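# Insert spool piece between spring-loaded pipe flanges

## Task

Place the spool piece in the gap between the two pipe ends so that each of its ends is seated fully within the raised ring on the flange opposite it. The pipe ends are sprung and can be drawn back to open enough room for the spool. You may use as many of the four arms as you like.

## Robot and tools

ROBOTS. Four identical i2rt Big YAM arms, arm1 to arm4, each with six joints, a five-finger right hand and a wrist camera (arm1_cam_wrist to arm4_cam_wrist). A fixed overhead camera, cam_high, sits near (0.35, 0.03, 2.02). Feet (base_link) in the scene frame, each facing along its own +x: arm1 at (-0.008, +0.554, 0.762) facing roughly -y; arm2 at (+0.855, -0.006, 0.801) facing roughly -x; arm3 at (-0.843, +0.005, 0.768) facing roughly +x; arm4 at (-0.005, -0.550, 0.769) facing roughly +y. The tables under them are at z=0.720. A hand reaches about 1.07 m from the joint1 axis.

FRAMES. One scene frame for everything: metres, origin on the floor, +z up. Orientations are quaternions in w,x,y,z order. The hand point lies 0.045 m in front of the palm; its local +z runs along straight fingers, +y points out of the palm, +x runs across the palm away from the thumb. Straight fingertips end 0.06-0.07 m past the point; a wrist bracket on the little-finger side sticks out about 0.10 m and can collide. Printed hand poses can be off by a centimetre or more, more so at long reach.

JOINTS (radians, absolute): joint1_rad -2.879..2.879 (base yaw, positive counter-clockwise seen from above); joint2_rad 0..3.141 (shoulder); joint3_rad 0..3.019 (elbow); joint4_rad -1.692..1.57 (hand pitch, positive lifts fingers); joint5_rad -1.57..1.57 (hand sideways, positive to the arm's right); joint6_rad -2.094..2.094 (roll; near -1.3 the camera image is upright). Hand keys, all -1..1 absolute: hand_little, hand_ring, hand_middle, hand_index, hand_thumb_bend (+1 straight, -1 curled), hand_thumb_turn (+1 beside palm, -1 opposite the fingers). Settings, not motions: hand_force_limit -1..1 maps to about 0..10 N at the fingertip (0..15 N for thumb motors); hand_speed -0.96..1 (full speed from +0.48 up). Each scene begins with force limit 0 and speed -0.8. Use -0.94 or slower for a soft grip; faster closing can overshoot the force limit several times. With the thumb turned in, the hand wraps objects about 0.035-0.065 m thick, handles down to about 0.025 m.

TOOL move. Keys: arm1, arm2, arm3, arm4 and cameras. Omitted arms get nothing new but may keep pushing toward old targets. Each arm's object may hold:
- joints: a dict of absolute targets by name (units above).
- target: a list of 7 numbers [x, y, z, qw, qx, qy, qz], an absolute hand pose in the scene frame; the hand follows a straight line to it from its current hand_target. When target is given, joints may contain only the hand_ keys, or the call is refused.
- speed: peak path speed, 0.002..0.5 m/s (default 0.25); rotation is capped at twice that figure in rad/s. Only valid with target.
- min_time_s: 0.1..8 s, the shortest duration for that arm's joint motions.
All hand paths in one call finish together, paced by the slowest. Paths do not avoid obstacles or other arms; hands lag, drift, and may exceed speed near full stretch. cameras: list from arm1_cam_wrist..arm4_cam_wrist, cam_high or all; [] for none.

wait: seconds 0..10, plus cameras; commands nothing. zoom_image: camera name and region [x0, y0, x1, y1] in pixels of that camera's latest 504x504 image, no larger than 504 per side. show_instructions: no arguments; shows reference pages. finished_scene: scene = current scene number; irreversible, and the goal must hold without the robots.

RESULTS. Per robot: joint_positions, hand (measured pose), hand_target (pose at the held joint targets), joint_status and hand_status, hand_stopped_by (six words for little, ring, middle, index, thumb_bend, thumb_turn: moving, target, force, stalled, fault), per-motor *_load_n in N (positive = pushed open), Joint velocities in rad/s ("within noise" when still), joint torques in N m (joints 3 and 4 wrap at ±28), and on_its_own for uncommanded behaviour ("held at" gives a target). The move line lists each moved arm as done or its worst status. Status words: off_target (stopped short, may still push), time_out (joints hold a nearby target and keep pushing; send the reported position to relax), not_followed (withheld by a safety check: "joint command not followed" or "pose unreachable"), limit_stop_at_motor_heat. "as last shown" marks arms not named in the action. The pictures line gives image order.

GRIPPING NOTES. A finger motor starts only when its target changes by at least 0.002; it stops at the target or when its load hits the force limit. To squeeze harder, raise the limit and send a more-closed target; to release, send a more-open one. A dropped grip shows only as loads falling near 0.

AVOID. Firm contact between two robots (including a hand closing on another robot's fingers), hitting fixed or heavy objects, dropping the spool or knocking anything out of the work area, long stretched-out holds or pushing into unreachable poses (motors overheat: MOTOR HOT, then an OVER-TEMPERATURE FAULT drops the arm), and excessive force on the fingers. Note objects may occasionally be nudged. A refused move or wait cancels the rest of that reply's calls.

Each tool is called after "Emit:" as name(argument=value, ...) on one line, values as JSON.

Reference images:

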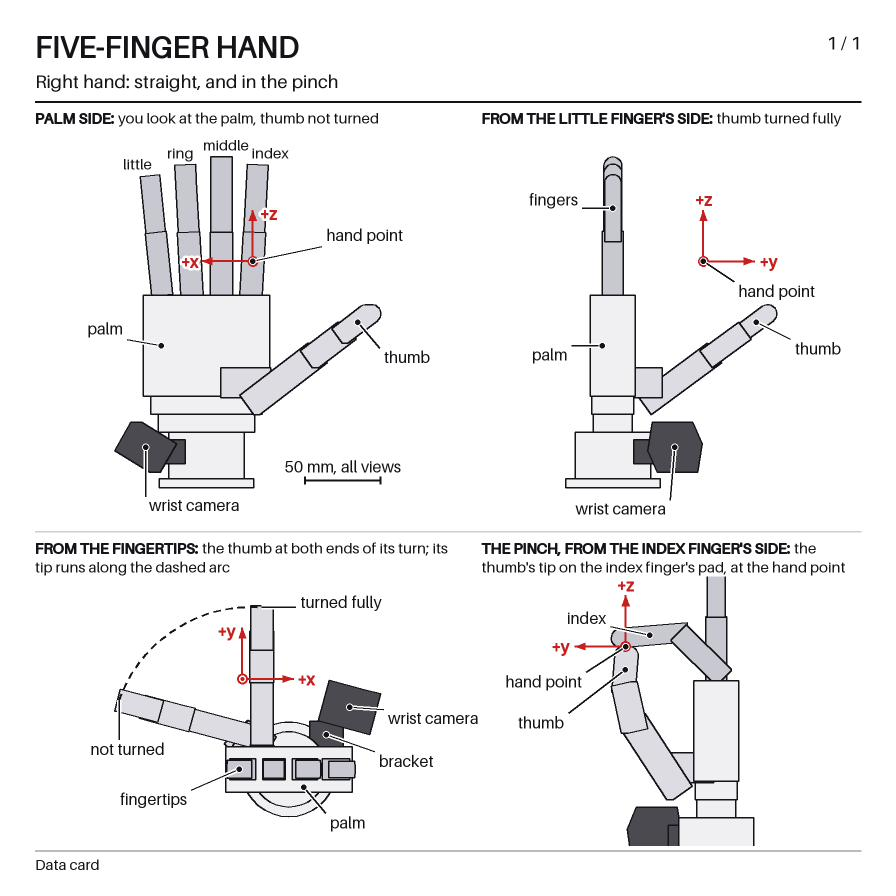

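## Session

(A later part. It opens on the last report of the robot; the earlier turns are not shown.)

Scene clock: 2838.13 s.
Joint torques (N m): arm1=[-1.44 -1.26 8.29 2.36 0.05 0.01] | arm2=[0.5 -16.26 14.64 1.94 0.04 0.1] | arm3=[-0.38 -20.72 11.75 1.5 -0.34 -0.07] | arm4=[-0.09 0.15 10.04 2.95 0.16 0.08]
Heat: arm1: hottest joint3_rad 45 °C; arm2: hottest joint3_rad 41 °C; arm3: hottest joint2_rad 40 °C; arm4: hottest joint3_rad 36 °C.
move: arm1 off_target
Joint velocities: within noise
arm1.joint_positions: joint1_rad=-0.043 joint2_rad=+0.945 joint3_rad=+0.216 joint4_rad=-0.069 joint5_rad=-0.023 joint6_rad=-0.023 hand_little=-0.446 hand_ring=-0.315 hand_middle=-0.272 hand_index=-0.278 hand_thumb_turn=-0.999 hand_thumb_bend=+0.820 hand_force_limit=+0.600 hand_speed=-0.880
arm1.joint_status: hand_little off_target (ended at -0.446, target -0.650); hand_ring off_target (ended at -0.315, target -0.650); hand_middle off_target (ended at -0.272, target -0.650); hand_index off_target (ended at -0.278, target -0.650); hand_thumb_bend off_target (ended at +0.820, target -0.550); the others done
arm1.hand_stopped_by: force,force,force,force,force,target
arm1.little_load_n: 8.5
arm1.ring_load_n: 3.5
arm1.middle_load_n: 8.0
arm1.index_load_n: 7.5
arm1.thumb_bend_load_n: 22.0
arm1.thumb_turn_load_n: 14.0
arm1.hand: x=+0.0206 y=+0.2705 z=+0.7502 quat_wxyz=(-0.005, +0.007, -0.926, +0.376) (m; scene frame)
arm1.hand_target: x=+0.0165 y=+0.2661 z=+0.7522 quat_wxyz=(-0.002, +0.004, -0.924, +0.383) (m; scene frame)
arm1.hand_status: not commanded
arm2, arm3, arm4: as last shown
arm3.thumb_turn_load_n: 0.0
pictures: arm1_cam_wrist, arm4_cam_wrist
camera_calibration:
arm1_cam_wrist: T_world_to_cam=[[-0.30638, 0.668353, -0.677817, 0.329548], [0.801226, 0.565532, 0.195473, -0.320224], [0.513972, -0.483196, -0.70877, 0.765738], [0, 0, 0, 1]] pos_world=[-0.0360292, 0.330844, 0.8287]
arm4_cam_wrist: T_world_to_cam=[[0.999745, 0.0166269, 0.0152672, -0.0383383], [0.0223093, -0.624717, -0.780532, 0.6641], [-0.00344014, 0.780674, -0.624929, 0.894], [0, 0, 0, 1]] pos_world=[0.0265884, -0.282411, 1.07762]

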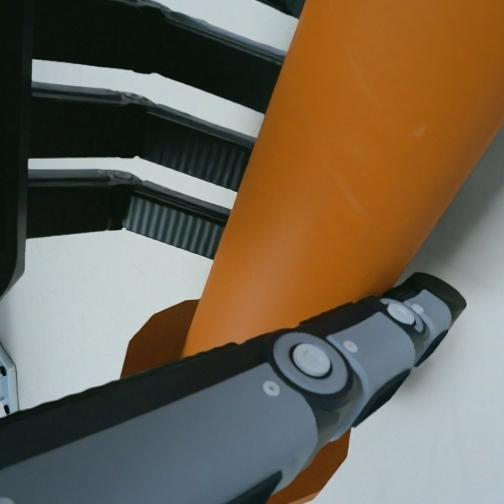

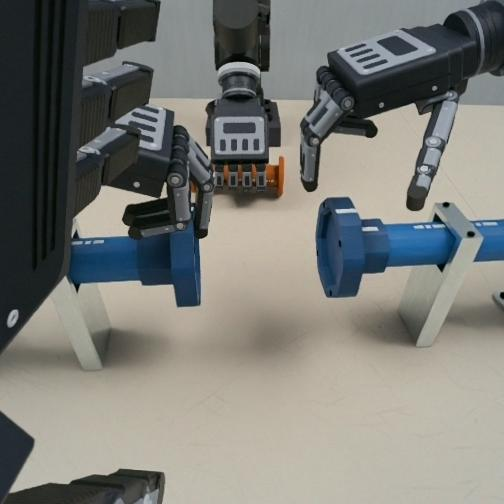

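Emit:
move(arm1={"target": [0.025, 0.215, 0.885, 0.0187, -0.0451, 0.9227, -0.3822], "speed": 0.12}, arm2={"target": [0.072, -0.005, 0.915, 0.4089, -0.5331, -0.5875, 0.4506], "speed": 0.06}, arm3={"target": [0.004, -0.012, 0.955, 0.4509, -0.5877, 0.5328, -0.4086], "speed": 0.05}, cameras=["arm2_cam_wrist", "arm3_cam_wrist", "arm4_cam_wrist", "cam_high"])

Emit:
zoom_image(camera="arm4_cam_wrist", region=[120, 80, 400, 320])

Emit:
zoom_image(camera="cam_high", region=[185, 210, 295, 320])

Scene clock: 2854.30 s.
Joint torques (N m): arm1=[-0.5 -3.49 15.69 1.51 -0.08 -0.01] | arm2=[0.26 -16.26 13.2 2.56 0.05 0.11] | arm3=[-0.32 -20.13 12.08 1.72 -0.14 -0.06] | arm4=[-0.09 0.15 10.03 2.96 0.15 0.08]
Heat: arm1: hottest joint3_rad 44 °C; arm2: hottest joint3_rad 41 °C; arm3: hottest joint2_rad 40 °C; arm4: hottest joint3_rad 36 °C.
move: arm1 off_target; arm2 off_target; arm3 off_target
Joint velocities: within noise
arm1.joint_positions: joint1_rad=-0.043 joint2_rad=+0.877 joint3_rad=+0.508 joint4_rad=-0.502 joint5_rad=-0.076 joint6_rad=-0.077 hand_little=-0.446 hand_ring=-0.315 hand_middle=-0.272 hand_index=-0.278 hand_thumb_turn=-0.999 hand_thumb_bend=+0.820 hand_force_limit=+0.600 hand_speed=-0.880
arm1.joint_status: not commanded
arm1.hand_stopped_by: force,force,force,force,force,target
arm1.little_load_n: 8.0
arm1.ring_load_n: 3.5
arm1.middle_load_n: 8.0
arm1.index_load_n: 8.0
arm1.thumb_bend_load_n: 21.5
arm1.thumb_turn_load_n: 13.5
arm1.hand: x=+0.0266 y=+0.2418 z=+0.8455 quat_wxyz=(-0.022, +0.040, -0.938, +0.344) (m; scene frame)
arm1.hand_target: x=+0.0252 y=+0.2169 z=+0.8848 quat_wxyz=(-0.019, +0.045, -0.923, +0.382) (m; scene frame)
arm1.hand_status: off_target (0.048 m and 4.8 deg from the pose sent, 0.146 m and 4.7 deg at the start)
arm2.joint_positions: joint1_rad=-0.060 joint2_rad=+1.939 joint3_rad=+1.323 joint4_rad=+0.313 joint5_rad=-0.177 joint6_rad=-0.045 hand_little=-1.000 hand_ring=-1.000 hand_middle=+0.000 hand_index=+0.054 hand_thumb_turn=+1.000 hand_thumb_bend=+1.000 hand_force_limit=+0.400 hand_speed=-0.880
arm2.joint_status: not commanded
arm2.hand_stopped_by: target,target,target,target,target,target
arm2.little_load_n: 0.0
arm2.ring_load_n: 0.0
arm2.middle_load_n: 0.0
arm2.index_load_n: 0.0
arm2.thumb_bend_load_n: 0.0
arm2.thumb_turn_load_n: 0.0
arm2.hand: x=+0.0897 y=+0.0007 z=+0.9095 quat_wxyz=(-0.403, +0.540, +0.593, -0.441) (m; scene frame)
arm2.hand_target: x=+0.0732 y=-0.0051 z=+0.9153 quat_wxyz=(-0.409, +0.533, +0.588, -0.451) (m; scene frame)
arm2.hand_status: off_target (0.019 m and 1.7 deg from the pose sent, 0.027 m and 1.7 deg at the start)
arm3.joint_positions: joint1_rad=-0.054 joint2_rad=+2.004 joint3_rad=+1.639 joint4_rad=+0.077 joint5_rad=-0.182 joint6_rad=-0.053 hand_little=-0.900 hand_ring=-0.900 hand_middle=-0.028 hand_index=-0.016 hand_thumb_turn=+1.000 hand_thumb_bend=+1.000 hand_force_limit=+0.950 hand_speed=-0.900
arm3.joint_status: not commanded
arm3.hand_stopped_by: target,target,force,force,target,target
arm3.little_load_n: 0.0
arm3.ring_load_n: 0.0
arm3.middle_load_n: 0.0
arm3.index_load_n: 0.0
arm3.thumb_bend_load_n: 0.0
arm3.thumb_turn_load_n: 0.0
arm3.hand: x=-0.0097 y=-0.0102 z=+0.9420 quat_wxyz=(-0.445, +0.592, -0.539, +0.401) (m; scene frame)
arm3.hand_target: x=+0.0029 y=-0.0119 z=+0.9552 quat_wxyz=(-0.451, +0.588, -0.533, +0.409) (m; scene frame)
arm3.hand_status: off_target (0.019 m and 1.3 deg from the pose sent, 0.047 m and 2.2 deg at the start)
arm4: as last shown
pictures: arm2_cam_wrist, arm3_cam_wrist, arm4_cam_wrist, cam_high
camera_calibration:
arm2_cam_wrist: T_world_to_cam=[[0.222286, 0.271392, -0.936448, 0.833991], [0.61955, -0.780945, -0.0792618, 0.0150371], [-0.752825, -0.562558, -0.341734, 0.494555], [0, 0, 0, 1]] pos_world=[0.177613, 0.0636209, 0.951187]
arm3_cam_wrist: T_world_to_cam=[[-0.28268, -0.217537, -0.934221, 0.875922], [-0.607218, 0.794534, -0.00127621, 0.00169665], [0.742548, 0.566915, -0.356692, 0.466016], [0, 0, 0, 1]] pos_world=[-0.0974034, -0.074994, 0.984531]
arm4_cam_wrist: T_world_to_cam=[[0.999745, 0.0166269, 0.0152672, -0.0383383], [0.0223093, -0.624717, -0.780532, 0.6641], [-0.00344014, 0.780674, -0.624929, 0.894], [0, 0, 0, 1]] pos_world=[0.0265884, -0.282411, 1.07762]

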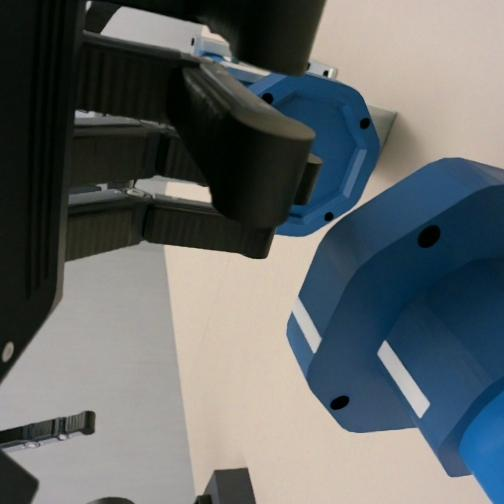

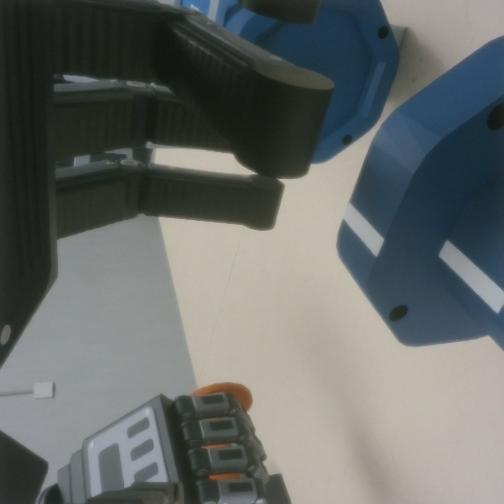

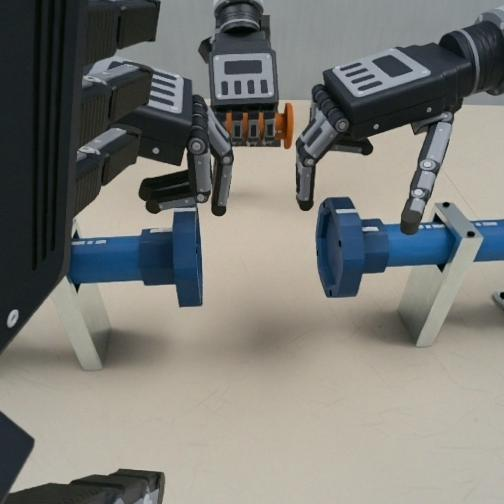

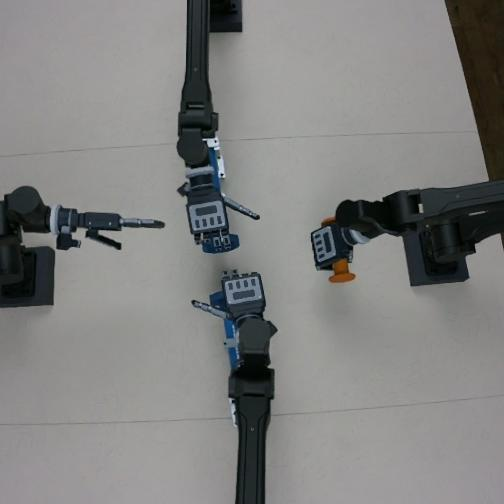

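Scaled by 1.800 from the camera's 504x504 image, which has a finer 720x720 frame.

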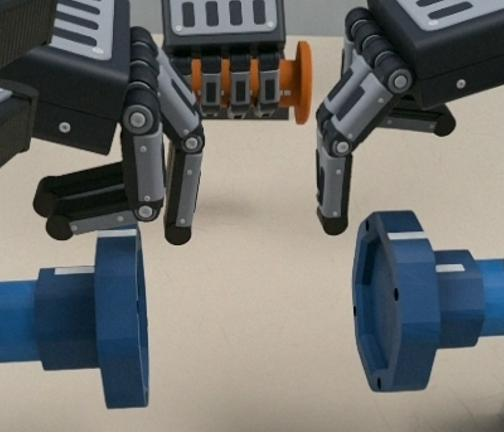

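Scaled by 4.582 from the camera's 504x504 image, which has a finer 720x720 frame.

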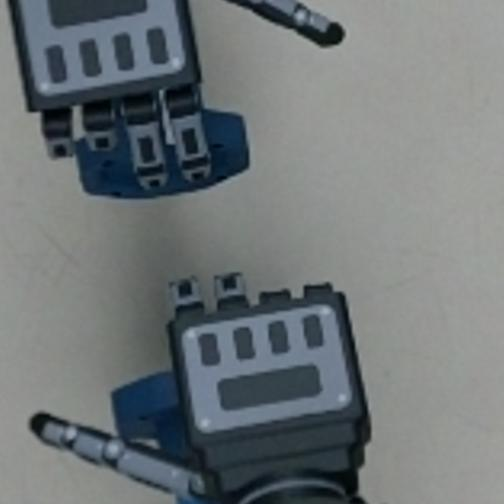

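Emit:
move(arm2={"target": [0.072, -0.003, 0.910, 0.4089, -0.5331, -0.5875, 0.4506], "speed": 0.05, "joints": {"hand_index": -0.005, "hand_speed": -0.5}}, arm3={"target": [-0.004, -0.012, 0.932, 0.4509, -0.5877, 0.5328, -0.4086], "speed": 0.05}, cameras=["arm2_cam_wrist", "arm3_cam_wrist", "arm4_cam_wrist"])

Emit:
zoom_image(camera="arm4_cam_wrist", region=[120, 80, 400, 320])

Scene clock: 2882.63 s.
Joint torques (N m): arm1=[-0.62 -3.55 15.71 1.57 -0.09 -0.01] | arm2=[0.26 -16.21 12.98 2.55 -0.05 0.08] | arm3=[-0.56 -19.84 8.44 2.8 -0.18 -0.07] | arm4=[-0.09 0.15 10.03 2.95 0.16 0.08]
Heat: arm1: hottest joint3_rad 49 °C; arm2: hottest joint3_rad 40 °C; arm3: hottest joint2_rad 39 °C; arm4: hottest joint3_rad 36 °C.
move: arm2 off_target; arm3 done
Joint velocities: within noise
arm1, arm4: as last shown
arm1.middle_load_n: 7.5
arm1.thumb_turn_load_n: 14.0
arm1.hand_target: x=+0.0252 y=+0.2169 z=+0.8848 quat_wxyz=(-0.019, +0.045, -0.923, +0.383) (m; scene frame)
arm2.joint_positions: joint1_rad=-0.060 joint2_rad=+1.948 joint3_rad=+1.323 joint4_rad=+0.323 joint5_rad=-0.177 joint6_rad=-0.045 hand_little=-1.000 hand_ring=-1.000 hand_middle=+0.000 hand_index=-0.004 hand_thumb_turn=+1.000 hand_thumb_bend=+1.000 hand_force_limit=+0.400 hand_speed=-0.500
arm2.joint_status: all done
arm2.hand_stopped_by: target,target,target,target,target,target
arm2.little_load_n: 0.0
arm2.ring_load_n: 0.0
arm2.middle_load_n: 0.0
arm2.index_load_n: 0.0
arm2.thumb_bend_load_n: 0.0
arm2.thumb_turn_load_n: 0.0
arm2.hand: x=+0.0885 y=+0.0008 z=+0.9057 quat_wxyz=(-0.403, +0.540, +0.593, -0.441) (m; scene frame)
arm2.hand_target: x=+0.0731 y=-0.0031 z=+0.9103 quat_wxyz=(-0.409, +0.533, +0.588, -0.451) (m; scene frame)
arm2.hand_status: off_target (0.018 m and 1.6 deg from the pose sent, 0.018 m and 1.7 deg at the start)
arm3.joint_positions: joint1_rad=-0.054 joint2_rad=+2.009 joint3_rad=+1.630 joint4_rad=+0.112 joint5_rad=-0.183 joint6_rad=-0.053 hand_little=-0.900 hand_ring=-0.900 hand_middle=-0.028 hand_index=-0.016 hand_thumb_turn=+1.000 hand_thumb_bend=+1.000 hand_force_limit=+0.950 hand_speed=-0.900
arm3.joint_status: not commanded
arm3.hand_stopped_by: target,target,force,force,target,target
arm3.little_load_n: 0.0
arm3.ring_load_n: 0.0
arm3.middle_load_n: 0.0
arm3.index_load_n: 0.0
arm3.thumb_bend_load_n: 0.0
arm3.thumb_turn_load_n: 0.0
arm3.hand: x=-0.0073 y=-0.0103 z=+0.9414 quat_wxyz=(-0.450, +0.588, -0.533, +0.408) (m; scene frame)
arm3.hand_target: x=-0.0043 y=-0.0119 z=+0.9322 quat_wxyz=(-0.451, +0.588, -0.533, +0.409) (m; scene frame)
arm3.hand_status: done (0.010 m and 0.1 deg from the pose sent, 0.012 m and 1.3 deg at the start)
arm4.thumb_turn_load_n: 0.5
pictures: arm2_cam_wrist, arm3_cam_wrist, arm4_cam_wrist
camera_calibration:
arm2_cam_wrist: T_world_to_cam=[[0.220443, 0.271601, -0.936823, 0.831129], [0.619466, -0.780873, -0.0806229, 0.0167806], [-0.753437, -0.562557, -0.340386, 0.491245], [0, 0, 0, 1]] pos_world=[0.176511, 0.0637212, 0.947186]
arm3_cam_wrist: T_world_to_cam=[[-0.26234, -0.219389, -0.939705, 0.8813], [-0.607246, 0.794354, -0.0159283, 0.0171078], [0.749953, 0.566454, -0.341614, 0.449906], [0, 0, 0, 1]] pos_world=[-0.0958195, -0.0750926, 0.982129]
arm4_cam_wrist: T_world_to_cam=[[0.999745, 0.0166269, 0.0152672, -0.0383383], [0.0223093, -0.624717, -0.780532, 0.6641], [-0.00344014, 0.780674, -0.624929, 0.894], [0, 0, 0, 1]] pos_world=[0.0265884, -0.282411, 1.07762]

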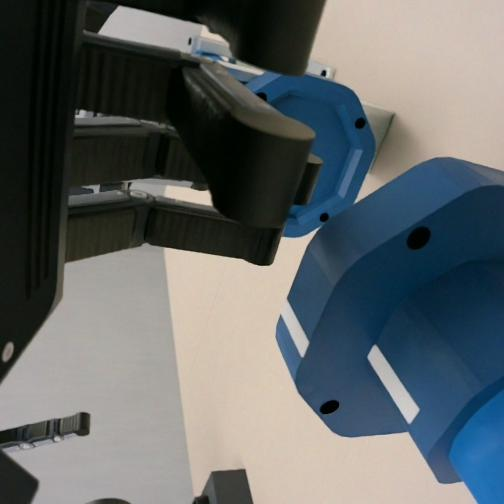

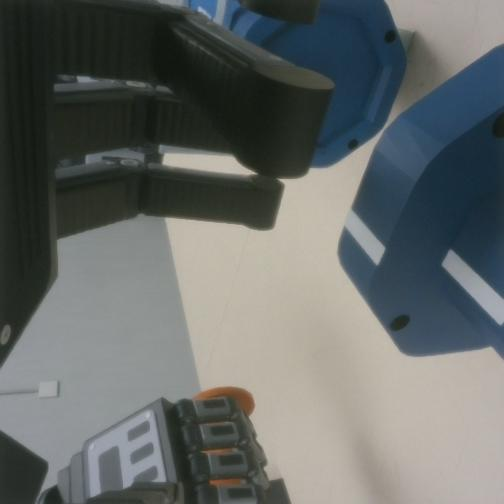

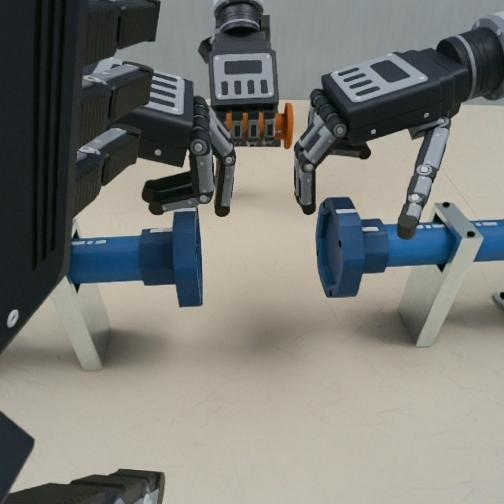

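Scaled by 1.800 from the camera's 504x504 image, which has a finer 720x720 frame.

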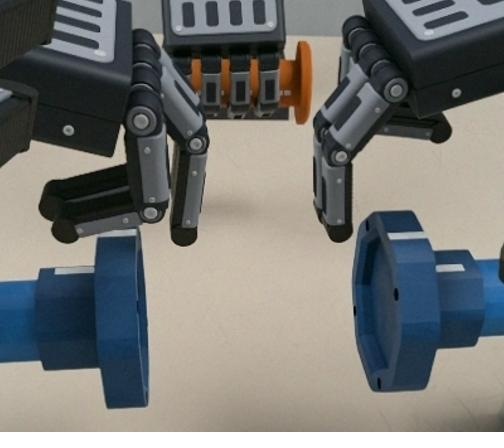

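Emit:
move(arm3={"target": [-0.006, -0.012, 0.919, 0.4509, -0.5877, 0.5328, -0.4086], "speed": 0.05}, arm2={"target": [0.120, 0.004, 0.910, 0.4089, -0.5331, -0.5875, 0.4506], "speed": 0.04}, cameras=["arm2_cam_wrist", "arm3_cam_wrist", "arm4_cam_wrist"])

Emit:
zoom_image(camera="arm4_cam_wrist", region=[120, 130, 400, 320])

Scene clock: 2901.03 s.
Joint torques (N m): arm1=[-0.62 -3.55 15.69 1.54 -0.09 -0.01] | arm2=[-1.08 -19.6 6.84 2.14 -0.23 0.02] | arm3=[-0.44 -19.78 8.31 2.78 -0.19 -0.09] | arm4=[-0.15 0.21 10.02 2.93 0.15 0.08]
Heat: arm1: hottest joint3_rad 51 °C; arm2: hottest joint3_rad 40 °C; arm3: hottest joint2_rad 39 °C; arm4: hottest joint3_rad 36 °C.
move: arm2 off_target; arm3 off_target
Joint velocities: within noise
arm1, arm4: as last shown
arm1.middle_load_n: 8.0
arm1.thumb_turn_load_n: 13.5
arm2.joint_positions: joint1_rad=-0.062 joint2_rad=+1.906 joint3_rad=+1.235 joint4_rad=+0.394 joint5_rad=-0.190 joint6_rad=-0.045 hand_little=-1.000 hand_ring=-1.000 hand_middle=+0.001 hand_index=-0.004 hand_thumb_turn=+1.000 hand_thumb_bend=+1.000 hand_force_limit=+0.400 hand_speed=-0.500
arm2.joint_status: not commanded
arm2.hand_stopped_by: target,target,target,target,target,target
arm2.little_load_n: 0.0
arm2.ring_load_n: 0.0
arm2.middle_load_n: 6.5
arm2.index_load_n: 0.0
arm2.thumb_bend_load_n: 0.0
arm2.thumb_turn_load_n: 0.0
arm2.hand: x=+0.1101 y=-0.0018 z=+0.9055 quat_wxyz=(-0.408, +0.532, +0.590, -0.450) (m; scene frame)
arm2.hand_target: x=+0.1197 y=+0.0039 z=+0.9097 quat_wxyz=(-0.409, +0.533, +0.588, -0.451) (m; scene frame)
arm2.hand_status: off_target (0.012 m and 0.4 deg from the pose sent, 0.032 m and 1.6 deg at the start)
arm3.joint_positions: joint1_rad=-0.054 joint2_rad=+2.017 joint3_rad=+1.608 joint4_rad=+0.143 joint5_rad=-0.183 joint6_rad=-0.053 hand_little=-0.900 hand_ring=-0.900 hand_middle=-0.028 hand_index=-0.016 hand_thumb_turn=+1.000 hand_thumb_bend=+1.000 hand_force_limit=+0.950 hand_speed=-0.900
arm3.joint_status: not commanded
arm3.hand_stopped_by: target,target,force,force,target,target
arm3.little_load_n: 0.0
arm3.ring_load_n: 0.0
arm3.middle_load_n: 0.0
arm3.index_load_n: 0.0
arm3.thumb_bend_load_n: 0.0
arm3.thumb_turn_load_n: 0.0
arm3.hand: x=-0.0090 y=-0.0102 z=+0.9291 quat_wxyz=(-0.451, +0.588, -0.533, +0.409) (m; scene frame)
arm3.hand_target: x=-0.0063 y=-0.0119 z=+0.9191 quat_wxyz=(-0.451, +0.588, -0.533, +0.409) (m; scene frame)
arm3.hand_status: off_target (0.011 m and 0.0 deg from the pose sent, 0.022 m and 0.1 deg at the start)
arm4.thumb_turn_load_n: 0.0
pictures: arm2_cam_wrist, arm3_cam_wrist, arm4_cam_wrist
camera_calibration:
arm2_cam_wrist: T_world_to_cam=[[0.194267, 0.272422, -0.942362, 0.834795], [0.625325, -0.77456, -0.0950028, 0.0137179], [-0.755797, -0.570827, -0.320824, 0.488437], [0, 0, 0, 1]] pos_world=[0.198408, 0.0620218, 0.944685]
arm3_cam_wrist: T_world_to_cam=[[-0.261273, -0.219483, -0.93998, 0.869609], [-0.607217, 0.794361, -0.0167017, 0.0164719], [0.750349, 0.566408, -0.340819, 0.446096], [0, 0, 0, 1]] pos_world=[-0.0975203, -0.0748925, 0.969728]
arm4_cam_wrist: T_world_to_cam=[[0.999745, 0.0166269, 0.0152672, -0.0383383], [0.0223093, -0.624717, -0.780532, 0.6641], [-0.00344014, 0.780674, -0.624929, 0.894], [0, 0, 0, 1]] pos_world=[0.0265884, -0.282411, 1.07762]

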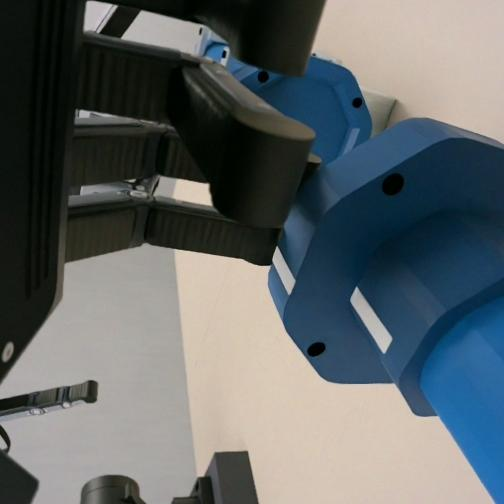

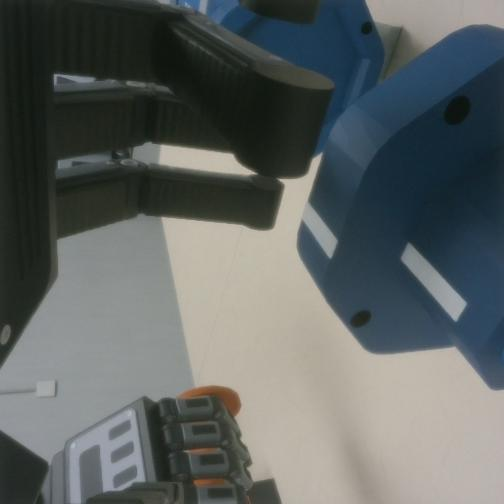

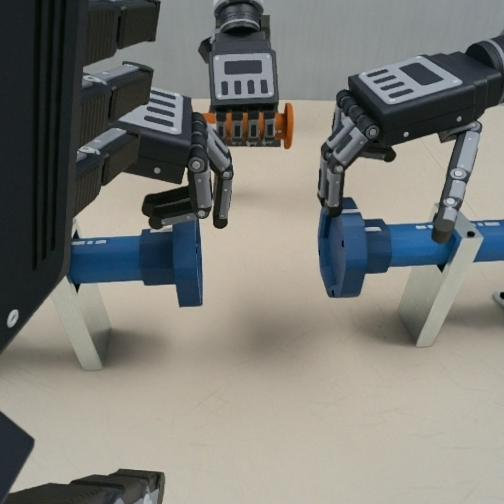

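Scaled by 1.800 from the camera's 504x504 image, which has a finer 720x720 frame.

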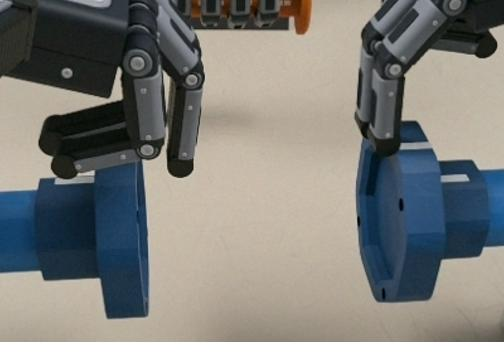

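Emit:
move(arm2={"target": [0.120, 0.007, 0.901, 0.4089, -0.5331, -0.5875, 0.4506], "speed": 0.04, "joints": {"hand_index": -0.6, "hand_middle": -0.6, "hand_force_limit": 0.3, "hand_speed": -0.88}}, arm3={"target": [-0.035, -0.015, 0.924, 0.4509, -0.5877, 0.5328, -0.4086], "speed": 0.04}, cameras=["arm2_cam_wrist", "arm3_cam_wrist", "arm4_cam_wrist"])

Emit:
zoom_image(camera="arm4_cam_wrist", region=[120, 130, 400, 320])

Scene clock: 2925.80 s.
Joint torques (N m): arm1=[-0.5 -3.49 15.68 1.55 -0.09 -0.02] | arm2=[-1.32 -16.97 7.8 2.5 -0.08 -0.01] | arm3=[-0.85 -24.06 6.83 1.84 -0.43 -0.07] | arm4=[-0.15 0.15 10.03 2.93 0.15 0.08]
Heat: arm1: hottest joint3_rad 53 °C; arm2: hottest joint3_rad 38 °C; arm3: hottest joint2_rad 40 °C; arm4: hottest joint3_rad 36 °C.
move: arm2 off_target; arm3 off_target
Joint velocities: within noise
arm1, arm4: as last shown
arm1.middle_load_n: 7.5
arm2.joint_positions: joint1_rad=-0.067 joint2_rad=+1.889 joint3_rad=+1.219 joint4_rad=+0.406 joint5_rad=-0.199 joint6_rad=-0.045 hand_little=-1.000 hand_ring=-1.000 hand_middle=+0.000 hand_index=-0.600 hand_thumb_turn=+1.000 hand_thumb_bend=+1.000 hand_force_limit=+0.300 hand_speed=-0.880
arm2.joint_status: hand_middle off_target (ended at +0.000, target -0.600); the others done
arm2.hand_stopped_by: target,target,force,target,target,target
arm2.little_load_n: 0.0
arm2.ring_load_n: 0.0
arm2.middle_load_n: 0.0
arm2.index_load_n: 0.0
arm2.thumb_bend_load_n: 0.0
arm2.thumb_turn_load_n: 0.0
arm2.hand: x=+0.1145 y=-0.0007 z=+0.9121 quat_wxyz=(-0.410, +0.528, +0.588, -0.455) (m; scene frame)
arm2.hand_target: x=+0.1200 y=+0.0069 z=+0.9012 quat_wxyz=(-0.409, +0.533, +0.588, -0.451) (m; scene frame)
arm2.hand_status: off_target (0.015 m and 0.9 deg from the pose sent, 0.014 m and 0.4 deg at the start)
arm3.joint_positions: joint1_rad=-0.054 joint2_rad=+2.004 joint3_rad=+1.521 joint4_rad=+0.194 joint5_rad=-0.185 joint6_rad=-0.053 hand_little=-0.900 hand_ring=-0.900 hand_middle=-0.028 hand_index=-0.015 hand_thumb_turn=+1.000 hand_thumb_bend=+1.000 hand_force_limit=+0.950 hand_speed=-0.900
arm3.joint_status: not commanded
arm3.hand_stopped_by: target,target,force,force,target,target
arm3.little_load_n: 0.0
arm3.ring_load_n: 0.0
arm3.middle_load_n: 0.0
arm3.index_load_n: 11.0
arm3.thumb_bend_load_n: 0.0
arm3.thumb_turn_load_n: 0.0
arm3.hand: x=-0.0284 y=-0.0078 z=+0.9016 quat_wxyz=(-0.446, +0.593, -0.538, +0.401) (m; scene frame)
arm3.hand_target: x=-0.0344 y=-0.0147 z=+0.9234 quat_wxyz=(-0.451, +0.588, -0.533, +0.409) (m; scene frame)
arm3.hand_status: off_target (0.024 m and 1.3 deg from the pose sent, 0.027 m and 0.0 deg at the start)
pictures: arm2_cam_wrist, arm3_cam_wrist, arm4_cam_wrist
camera_calibration:
arm2_cam_wrist: T_world_to_cam=[[0.180584, 0.272175, -0.945151, 0.84398], [0.627748, -0.771669, -0.102278, 0.0187686], [-0.75718, -0.574846, -0.310209, 0.485084], [0, 0, 0, 1]] pos_world=[0.203105, 0.0636214, 0.950085]
arm3_cam_wrist: T_world_to_cam=[[-0.281781, -0.217575, -0.934484, 0.833756], [-0.609239, 0.792986, -0.000922763, -0.0119394], [0.741233, 0.569064, -0.356004, 0.46351], [0, 0, 0, 1]] pos_world=[-0.115907, -0.0728945, 0.944132]
arm4_cam_wrist: T_world_to_cam=[[0.999745, 0.0166269, 0.0152672, -0.0383383], [0.0223093, -0.624717, -0.780532, 0.6641], [-0.00344014, 0.780674, -0.624929, 0.894], [0, 0, 0, 1]] pos_world=[0.0265884, -0.282411, 1.07762]

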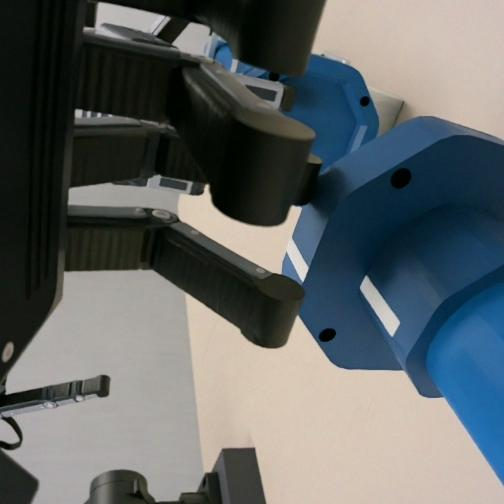

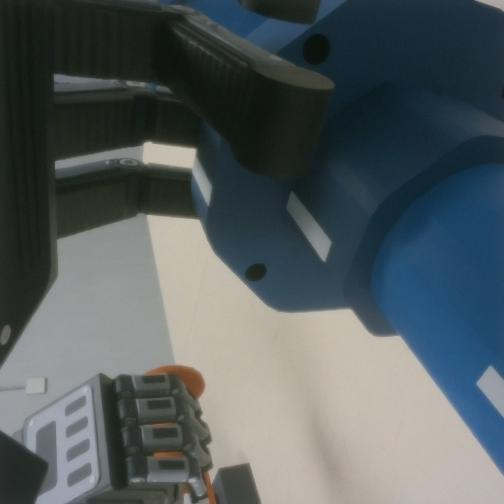

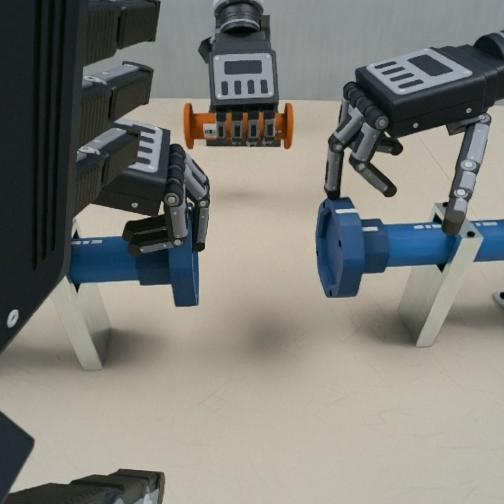

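Scaled by 1.800 from the camera's 504x504 image, which has a finer 720x720 frame.

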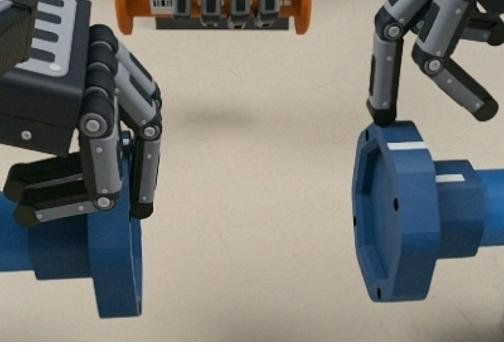

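Emit:
move(arm2={"target": [0.078, -0.003, 0.930, 0.4089, -0.5331, -0.5875, 0.4506], "speed": 0.06, "joints": {"hand_index": 0.0, "hand_middle": -0.002, "hand_speed": -0.3}}, arm3={"target": [-0.030, -0.017, 0.946, 0.4509, -0.5877, 0.5328, -0.4086], "speed": 0.04}, cameras=["arm3_cam_wrist", "arm4_cam_wrist", "cam_high"])

Emit:
zoom_image(camera="arm4_cam_wrist", region=[120, 130, 400, 320])

Scene clock: 2939.73 s.
Joint torques (N m): arm1=[-0.62 -3.49 15.69 1.57 -0.09 -0.01] | arm2=[0.56 -16.26 14.52 1.48 0.04 0.07] | arm3=[-1.08 -24.82 9.59 0.68 -0.58 -0.07] | arm4=[-0.09 0.15 10.03 2.93 0.15 0.08]
Heat: arm1: hottest joint3_rad 54 °C; arm2: hottest joint3_rad 37 °C; arm3: hottest joint2_rad 41 °C; arm4: hottest joint3_rad 36 °C.
move: arm2 off_target; arm3 off_target
Joint velocities: within noise
arm1, arm4: as last shown
arm1.ring_load_n: 4.0
arm1.thumb_turn_load_n: 14.0
arm2.joint_positions: joint1_rad=-0.064 joint2_rad=+1.905 joint3_rad=+1.298 joint4_rad=+0.314 joint5_rad=-0.181 joint6_rad=-0.044 hand_little=-1.000 hand_ring=-1.000 hand_middle=-0.002 hand_index=+0.000 hand_thumb_turn=+1.000 hand_thumb_bend=+1.000 hand_force_limit=+0.300 hand_speed=-0.300
arm2.joint_status: all done
arm2.hand_stopped_by: target,target,target,target,target,target
arm2.little_load_n: 0.0
arm2.ring_load_n: 0.0
arm2.middle_load_n: 0.0
arm2.index_load_n: 0.0
arm2.thumb_bend_load_n: 0.0
arm2.thumb_turn_load_n: 0.0
arm2.hand: x=+0.0978 y=+0.0023 z=+0.9215 quat_wxyz=(-0.406, +0.539, +0.590, -0.444) (m; scene frame)
arm2.hand_target: x=+0.0795 y=-0.0031 z=+0.9301 quat_wxyz=(-0.409, +0.533, +0.588, -0.451) (m; scene frame)
arm2.hand_status: off_target (0.022 m and 1.1 deg from the pose sent, 0.041 m and 0.8 deg at the start)
arm3.joint_positions: joint1_rad=-0.054 joint2_rad=+1.999 joint3_rad=+1.526 joint4_rad=+0.167 joint5_rad=-0.183 joint6_rad=-0.053 hand_little=-0.900 hand_ring=-0.900 hand_middle=-0.028 hand_index=-0.014 hand_thumb_turn=+1.000 hand_thumb_bend=+1.000 hand_force_limit=+0.950 hand_speed=-0.900
arm3.joint_status: not commanded
arm3.hand_stopped_by: target,target,force,force,target,target
arm3.little_load_n: 0.0
arm3.ring_load_n: 0.0
arm3.middle_load_n: 0.0
arm3.index_load_n: 15.0
arm3.thumb_bend_load_n: 0.0
arm3.thumb_turn_load_n: 0.0
arm3.hand: x=-0.0303 y=-0.0080 z=+0.9023 quat_wxyz=(-0.441, +0.595, -0.542, +0.396) (m; scene frame)
arm3.hand_target: x=-0.0301 y=-0.0166 z=+0.9454 quat_wxyz=(-0.451, +0.588, -0.533, +0.409) (m; scene frame)
arm3.hand_status: off_target (0.045 m and 2.3 deg from the pose sent, 0.045 m and 1.3 deg at the start)
arm4.index_load_n: 0.5
pictures: arm3_cam_wrist, arm4_cam_wrist, cam_high
camera_calibration:
arm3_cam_wrist: T_world_to_cam=[[-0.297834, -0.216133, -0.929829, 0.829083], [-0.607723, 0.794085, 0.0100801, -0.0228725], [0.736185, 0.56808, -0.367855, 0.475725], [0, 0, 0, 1]] pos_world=[-0.117192, -0.0728953, 0.946133]
arm4_cam_wrist: T_world_to_cam=[[0.999745, 0.0166269, 0.0152672, -0.0383383], [0.0223093, -0.624717, -0.780532, 0.6641], [-0.00344014, 0.780674, -0.624929, 0.894], [0, 0, 0, 1]] pos_world=[0.0265884, -0.282411, 1.07762]

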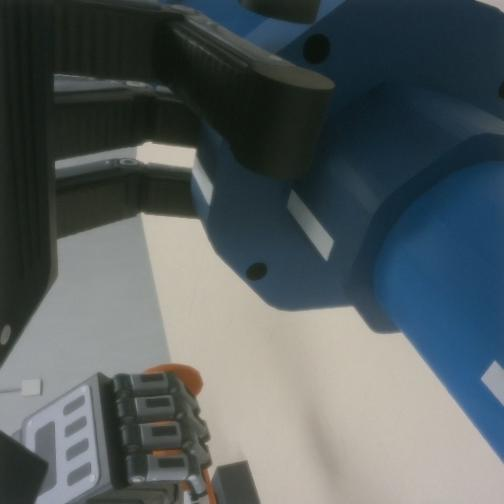

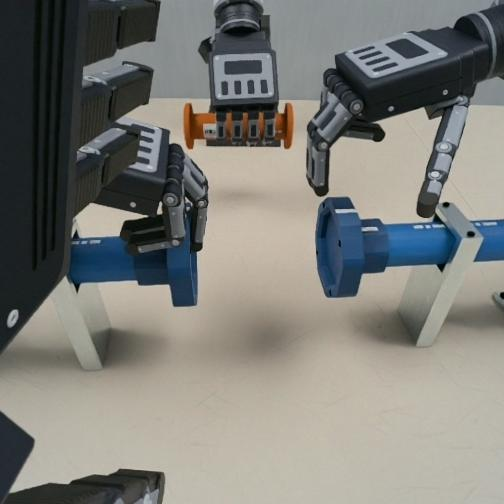

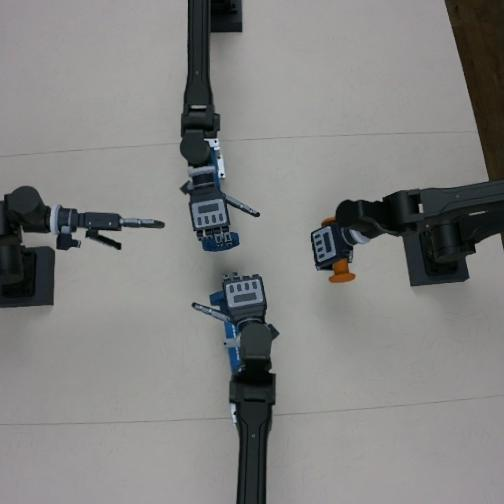

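Scaled by 1.800 from the camera's 504x504 image, which has a finer 720x720 frame.

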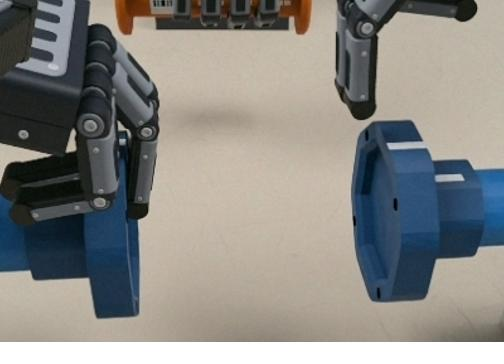

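Emit:
move(arm3={"target": [0.006, -0.017, 0.935, 0.4509, -0.5877, 0.5328, -0.4086], "speed": 0.05})

Emit:
move(arm2={"target": [0.066, -0.003, 0.918, 0.4089, -0.5331, -0.5875, 0.4506], "speed": 0.06, "joints": {"hand_index": 0.13, "hand_middle": 0.13, "hand_speed": -0.3}}, arm3={"target": [0.006, -0.017, 0.925, 0.4509, -0.5877, 0.5328, -0.4086], "speed": 0.05, "joints": {"hand_index": 0.13, "hand_middle": 0.13, "hand_speed": -0.3}}, cameras=["arm2_cam_wrist", "arm3_cam_wrist", "arm4_cam_wrist", "cam_high"])

Emit:
zoom_image(camera="arm4_cam_wrist", region=[120, 130, 400, 320])

Emit:
zoom_image(camera="cam_high", region=[185, 210, 295, 320])

Scene clock: 2983.33 s.
Joint torques (N m): arm1=[-0.62 -3.49 15.68 1.54 -0.09 -0.01] | arm2=[0.44 -15.79 14.53 1.59 0.06 0.08] | arm3=[-0.44 -20.01 12.01 1.59 -0.17 -0.1] | arm4=[-0.09 0.15 10.03 2.95 0.16 0.08]
Heat: arm1: hottest joint3_rad 55 °C; arm2: hottest joint3_rad 44 °C; arm3: hottest joint2_rad 43 °C; arm4: hottest joint3_rad 36 °C.
move: arm3 off_target
Joint velocities: within noise
arm1, arm2: as last shown
arm1.little_load_n: 7.5
arm1.ring_load_n: 3.5
arm1.thumb_turn_load_n: 13.5
arm2.thumb_turn_load_n: -0.5
arm2.hand: x=+0.0978 y=+0.0023 z=+0.9214 quat_wxyz=(-0.405, +0.539, +0.590, -0.444) (m; scene frame)
arm2.hand_target: x=+0.0796 y=-0.0031 z=+0.9303 quat_wxyz=(-0.409, +0.533, +0.587, -0.451) (m; scene frame)
arm3.joint_positions: joint1_rad=-0.055 joint2_rad=+2.033 joint3_rad=+1.625 joint4_rad=+0.115 joint5_rad=-0.189 joint6_rad=-0.053 hand_little=-0.900 hand_ring=-0.900 hand_middle=-0.028 hand_index=-0.016 hand_thumb_turn=+1.000 hand_thumb_bend=+1.000 hand_force_limit=+0.950 hand_speed=-0.900
arm3.joint_status: not commanded
arm3.hand_stopped_by: target,target,force,force,target,target
arm3.little_load_n: 0.0
arm3.ring_load_n: 0.0
arm3.middle_load_n: 0.0
arm3.index_load_n: 0.0
arm3.thumb_bend_load_n: 0.0
arm3.thumb_turn_load_n: 0.0
arm3.hand: x=-0.0079 y=-0.0100 z=+0.9200 quat_wxyz=(-0.446, +0.594, -0.538, +0.399) (m; scene frame)
arm3.hand_target: x=+0.0047 y=-0.0170 z=+0.9351 quat_wxyz=(-0.451, +0.588, -0.533, +0.409) (m; scene frame)
arm3.hand_status: off_target (0.022 m and 1.6 deg from the pose sent, 0.050 m and 2.3 deg at the start)
arm4.joint_positions: joint1_rad=+0.151 joint2_rad=+0.534 joint3_rad=+0.387 joint4_rad=-0.031 joint5_rad=+0.242 joint6_rad=-1.269 hand_little=+1.000 hand_ring=+1.000 hand_middle=+1.000 hand_index=+1.000 hand_thumb_turn=+1.000 hand_thumb_bend=+1.000 hand_force_limit=+0.000 hand_speed=-0.800
arm4.joint_status: not commanded
arm4.hand_stopped_by: target,target,target,target,target,target
arm4.little_load_n: 0.0
arm4.ring_load_n: 0.0
arm4.middle_load_n: 0.0
arm4.index_load_n: 0.0
arm4.thumb_bend_load_n: 0.0
arm4.thumb_turn_load_n: 0.0
arm4.hand: x=+0.0291 y=-0.1950 z=+1.0074 quat_wxyz=(-0.497, +0.621, +0.441, +0.415) (m; scene frame)
arm4.hand_target: x=+0.0330 y=-0.1923 z=+1.0110 quat_wxyz=(-0.501, +0.625, +0.429, +0.418) (m; scene frame)
arm4.hand_status: not commanded
pictures: none

Scene clock: 2984.57 s.
Joint torques (N m): arm1=[-0.56 -3.55 15.71 1.55 -0.09 0] | arm2=[0.62 -16.32 14.42 2.02 0.04 0.07] | arm3=[-0.38 -20.07 11.18 2.59 -0.15 -0.1] | arm4=[-0.09 0.21 10.03 2.93 0.16 0.08]
Heat: arm1: hottest joint3_rad 55 °C; arm2: hottest joint3_rad 44 °C; arm3: hottest joint2_rad 43 °C; arm4: hottest joint3_rad 36 °C.
move: arm2 off_target; arm3 off_target
Joint velocities: within noise
arm1, arm4: as last shown
arm1.ring_load_n: 4.0
arm1.thumb_turn_load_n: 14.0
arm2.joint_positions: joint1_rad=-0.063 joint2_rad=+1.949 joint3_rad=+1.330 joint4_rad=+0.314 joint5_rad=-0.179 joint6_rad=-0.044 hand_little=-1.000 hand_ring=-1.000 hand_middle=+0.130 hand_index=+0.130 hand_thumb_turn=+1.000 hand_thumb_bend=+1.000 hand_force_limit=+0.300 hand_speed=-0.300
arm2.joint_status: all done
arm2.hand_stopped_by: target,target,target,target,target,target
arm2.little_load_n: 0.0
arm2.ring_load_n: 0.0
arm2.middle_load_n: -0.5
arm2.index_load_n: 0.0
arm2.thumb_bend_load_n: 0.0
arm2.thumb_turn_load_n: 0.0
arm2.hand: x=+0.0873 y=+0.0025 z=+0.9070 quat_wxyz=(-0.402, +0.541, +0.592, -0.441) (m; scene frame)
arm2.hand_target: x=+0.0678 y=-0.0032 z=+0.9185 quat_wxyz=(-0.409, +0.533, +0.588, -0.451) (m; scene frame)
arm2.hand_status: off_target (0.025 m and 1.7 deg from the pose sent, 0.032 m and 1.1 deg at the start)
arm3.joint_positions: joint1_rad=-0.055 joint2_rad=+2.041 joint3_rad=+1.625 joint4_rad=+0.115 joint5_rad=-0.189 joint6_rad=-0.053 hand_little=-0.900 hand_ring=-0.900 hand_middle=+0.130 hand_index=+0.130 hand_thumb_turn=+1.000 hand_thumb_bend=+1.000 hand_force_limit=+0.950 hand_speed=-0.300
arm3.joint_status: all done
arm3.hand_stopped_by: target,target,target,target,target,target
arm3.little_load_n: 0.0
arm3.ring_load_n: 0.0
arm3.middle_load_n: 0.0
arm3.index_load_n: 0.0
arm3.thumb_bend_load_n: 0.0
arm3.thumb_turn_load_n: -0.5
arm3.hand: x=-0.0077 y=-0.0100 z=+0.9135 quat_wxyz=(-0.444, +0.595, -0.540, +0.396) (m; scene frame)
arm3.hand_target: x=+0.0049 y=-0.0171 z=+0.9251 quat_wxyz=(-0.451, +0.588, -0.533, +0.409) (m; scene frame)
arm3.hand_status: off_target (0.019 m and 2.0 deg from the pose sent, 0.016 m and 1.6 deg at the start)
pictures: arm2_cam_wrist, arm3_cam_wrist, arm4_cam_wrist, cam_high
camera_calibration:
arm2_cam_wrist: T_world_to_cam=[[0.223191, 0.269534, -0.93677, 0.831874], [0.619029, -0.781546, -0.0773844, 0.0160727], [-0.752986, -0.562616, -0.341284, 0.492477], [0, 0, 0, 1]] pos_world=[0.175212, 0.0654188, 0.948592]
arm3_cam_wrist: T_world_to_cam=[[-0.292344, -0.216198, -0.931554, 0.847438], [-0.61151, 0.791193, 0.00828343, -0.0061405], [0.735249, 0.572076, -0.363508, 0.460375], [0, 0, 0, 1]] pos_world=[-0.0945014, -0.0752963, 0.956835]
arm4_cam_wrist: T_world_to_cam=[[0.999745, 0.0166269, 0.0152672, -0.0383383], [0.0223093, -0.624717, -0.780532, 0.6641], [-0.00344014, 0.780674, -0.624929, 0.894], [0, 0, 0, 1]] pos_world=[0.0265884, -0.282411, 1.07762]

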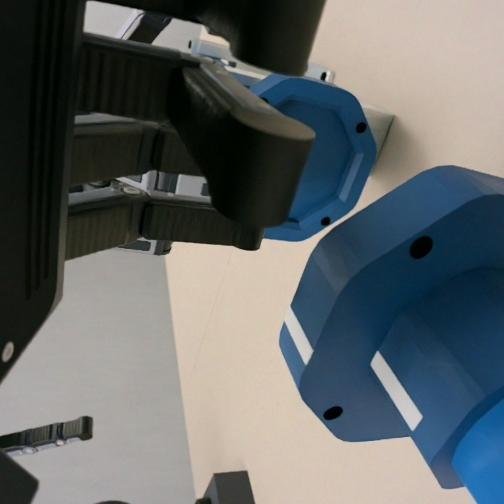

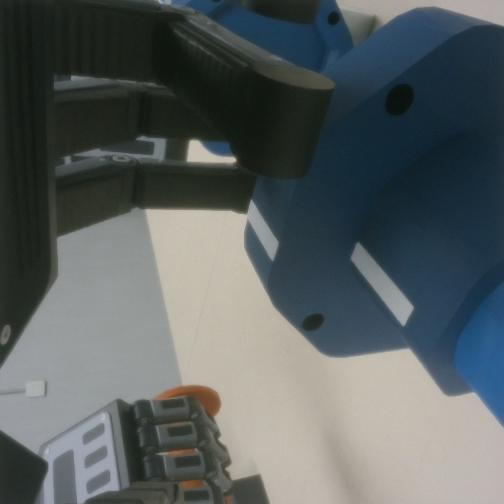

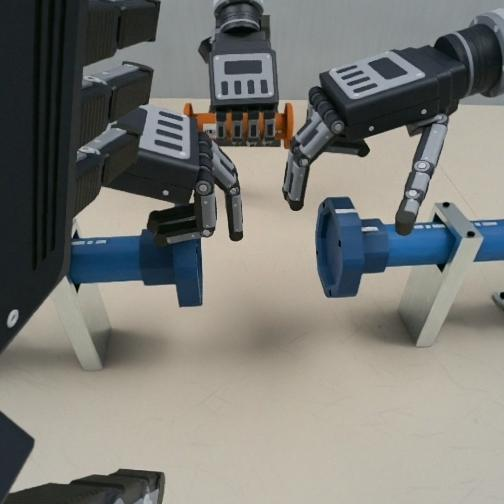

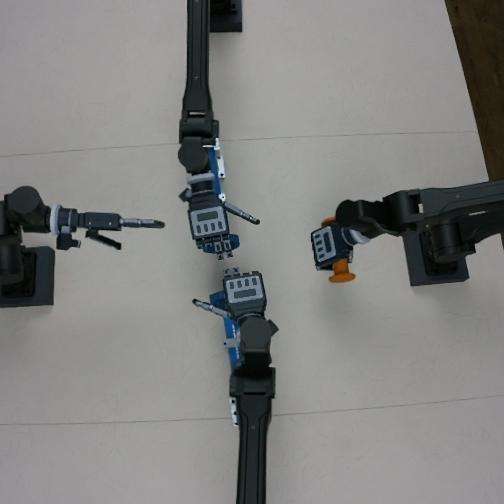

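Scaled by 1.800 from the camera's 504x504 image, which has a finer 720x720 frame.

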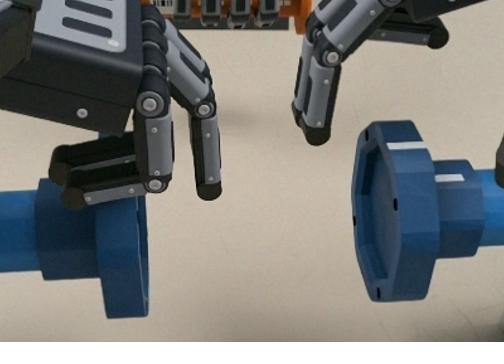

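Scaled by 4.582 from the camera's 504x504 image, which has a finer 720x720 frame.

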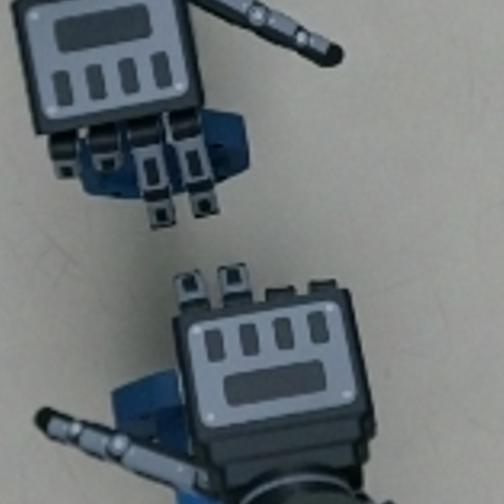

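Emit:
move(arm3={"target": [0.003, -0.017, 0.943, 0.4509, -0.5877, 0.5328, -0.4086], "speed": 0.05}, arm2={"target": [0.066, -0.003, 0.900, 0.4089, -0.5331, -0.5875, 0.4506], "speed": 0.05}, cameras=["arm4_cam_wrist", "cam_high"])

Scene clock: 3080.27 s.
Joint torques (N m): arm1=[-0.56 -3.49 15.68 1.57 -0.09 -0.01] | arm2=[0.85 -16.91 13.34 2.5 0.05 0.07] | arm3=[-0.56 -22.89 11.59 1.62 -0.17 -0.08] | arm4=[-0.09 0.15 10.02 2.95 0.15 0.09]
Heat: arm1: hottest joint3_rad 56 °C; arm2: hottest joint3_rad 42 °C; arm3: hottest joint2_rad 41 °C; arm4: hottest joint3_rad 36 °C.
move: arm2 off_target; arm3 off_target
Joint velocities: within noise
arm1, arm4: as last shown
arm1.ring_load_n: 3.5
arm1.index_load_n: 7.5
arm1.thumb_turn_load_n: 13.5
arm2.joint_positions: joint1_rad=-0.063 joint2_rad=+1.977 joint3_rad=+1.330 joint4_rad=+0.336 joint5_rad=-0.179 joint6_rad=-0.044 hand_little=-1.000 hand_ring=-1.000 hand_middle=+0.130 hand_index=+0.130 hand_thumb_turn=+1.000 hand_thumb_bend=+1.000 hand_force_limit=+0.300 hand_speed=-0.300
arm2.joint_status: not commanded
arm2.hand_stopped_by: target,target,target,target,target,target
arm2.little_load_n: 0.5
arm2.ring_load_n: 0.0
arm2.middle_load_n: 0.0
arm2.index_load_n: 0.0
arm2.thumb_bend_load_n: 0.0
arm2.thumb_turn_load_n: 0.0
arm2.hand: x=+0.0852 y=+0.0029 z=+0.8912 quat_wxyz=(-0.400, +0.543, +0.593, -0.439) (m; scene frame)
arm2.hand_target: x=+0.0675 y=-0.0031 z=+0.9004 quat_wxyz=(-0.409, +0.533, +0.588, -0.451) (m; scene frame)
arm2.hand_status: off_target (0.022 m and 2.1 deg from the pose sent, 0.023 m and 1.8 deg at the start)
arm3.joint_positions: joint1_rad=-0.055 joint2_rad=+2.041 joint3_rad=+1.625 joint4_rad=+0.104 joint5_rad=-0.189 joint6_rad=-0.053 hand_little=-0.900 hand_ring=-0.900 hand_middle=+0.130 hand_index=+0.130 hand_thumb_turn=+1.000 hand_thumb_bend=+1.000 hand_force_limit=+0.950 hand_speed=-0.300
arm3.joint_status: not commanded
arm3.hand_stopped_by: target,target,target,target,target,target
arm3.little_load_n: 0.0
arm3.ring_load_n: 0.0
arm3.middle_load_n: 0.0
arm3.index_load_n: 0.0
arm3.thumb_bend_load_n: 0.0
arm3.thumb_turn_load_n: 0.0
arm3.hand: x=-0.0093 y=-0.0098 z=+0.9108 quat_wxyz=(-0.441, +0.597, -0.543, +0.392) (m; scene frame)
arm3.hand_target: x=+0.0014 y=-0.0170 z=+0.9431 quat_wxyz=(-0.451, +0.588, -0.533, +0.409) (m; scene frame)
arm3.hand_status: off_target (0.035 m and 2.7 deg from the pose sent, 0.032 m and 2.0 deg at the start)
pictures: arm4_cam_wrist, cam_high
camera_calibration:
arm4_cam_wrist: T_world_to_cam=[[0.999745, 0.0166269, 0.0152672, -0.0383383], [0.0223093, -0.624717, -0.780532, 0.6641], [-0.00344014, 0.780674, -0.624929, 0.894], [0, 0, 0, 1]] pos_world=[0.0265884, -0.282411, 1.07762]

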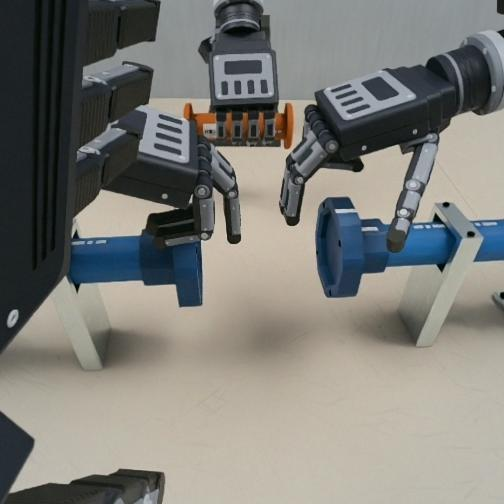

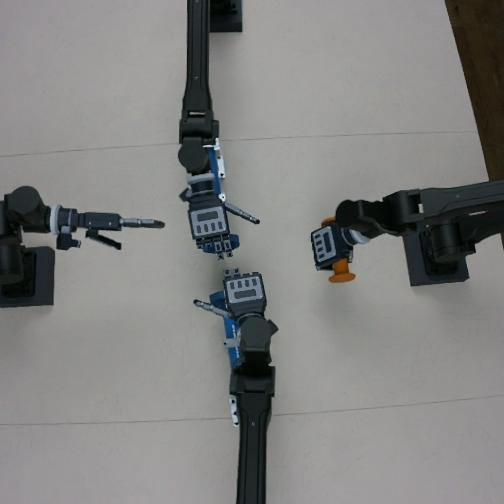

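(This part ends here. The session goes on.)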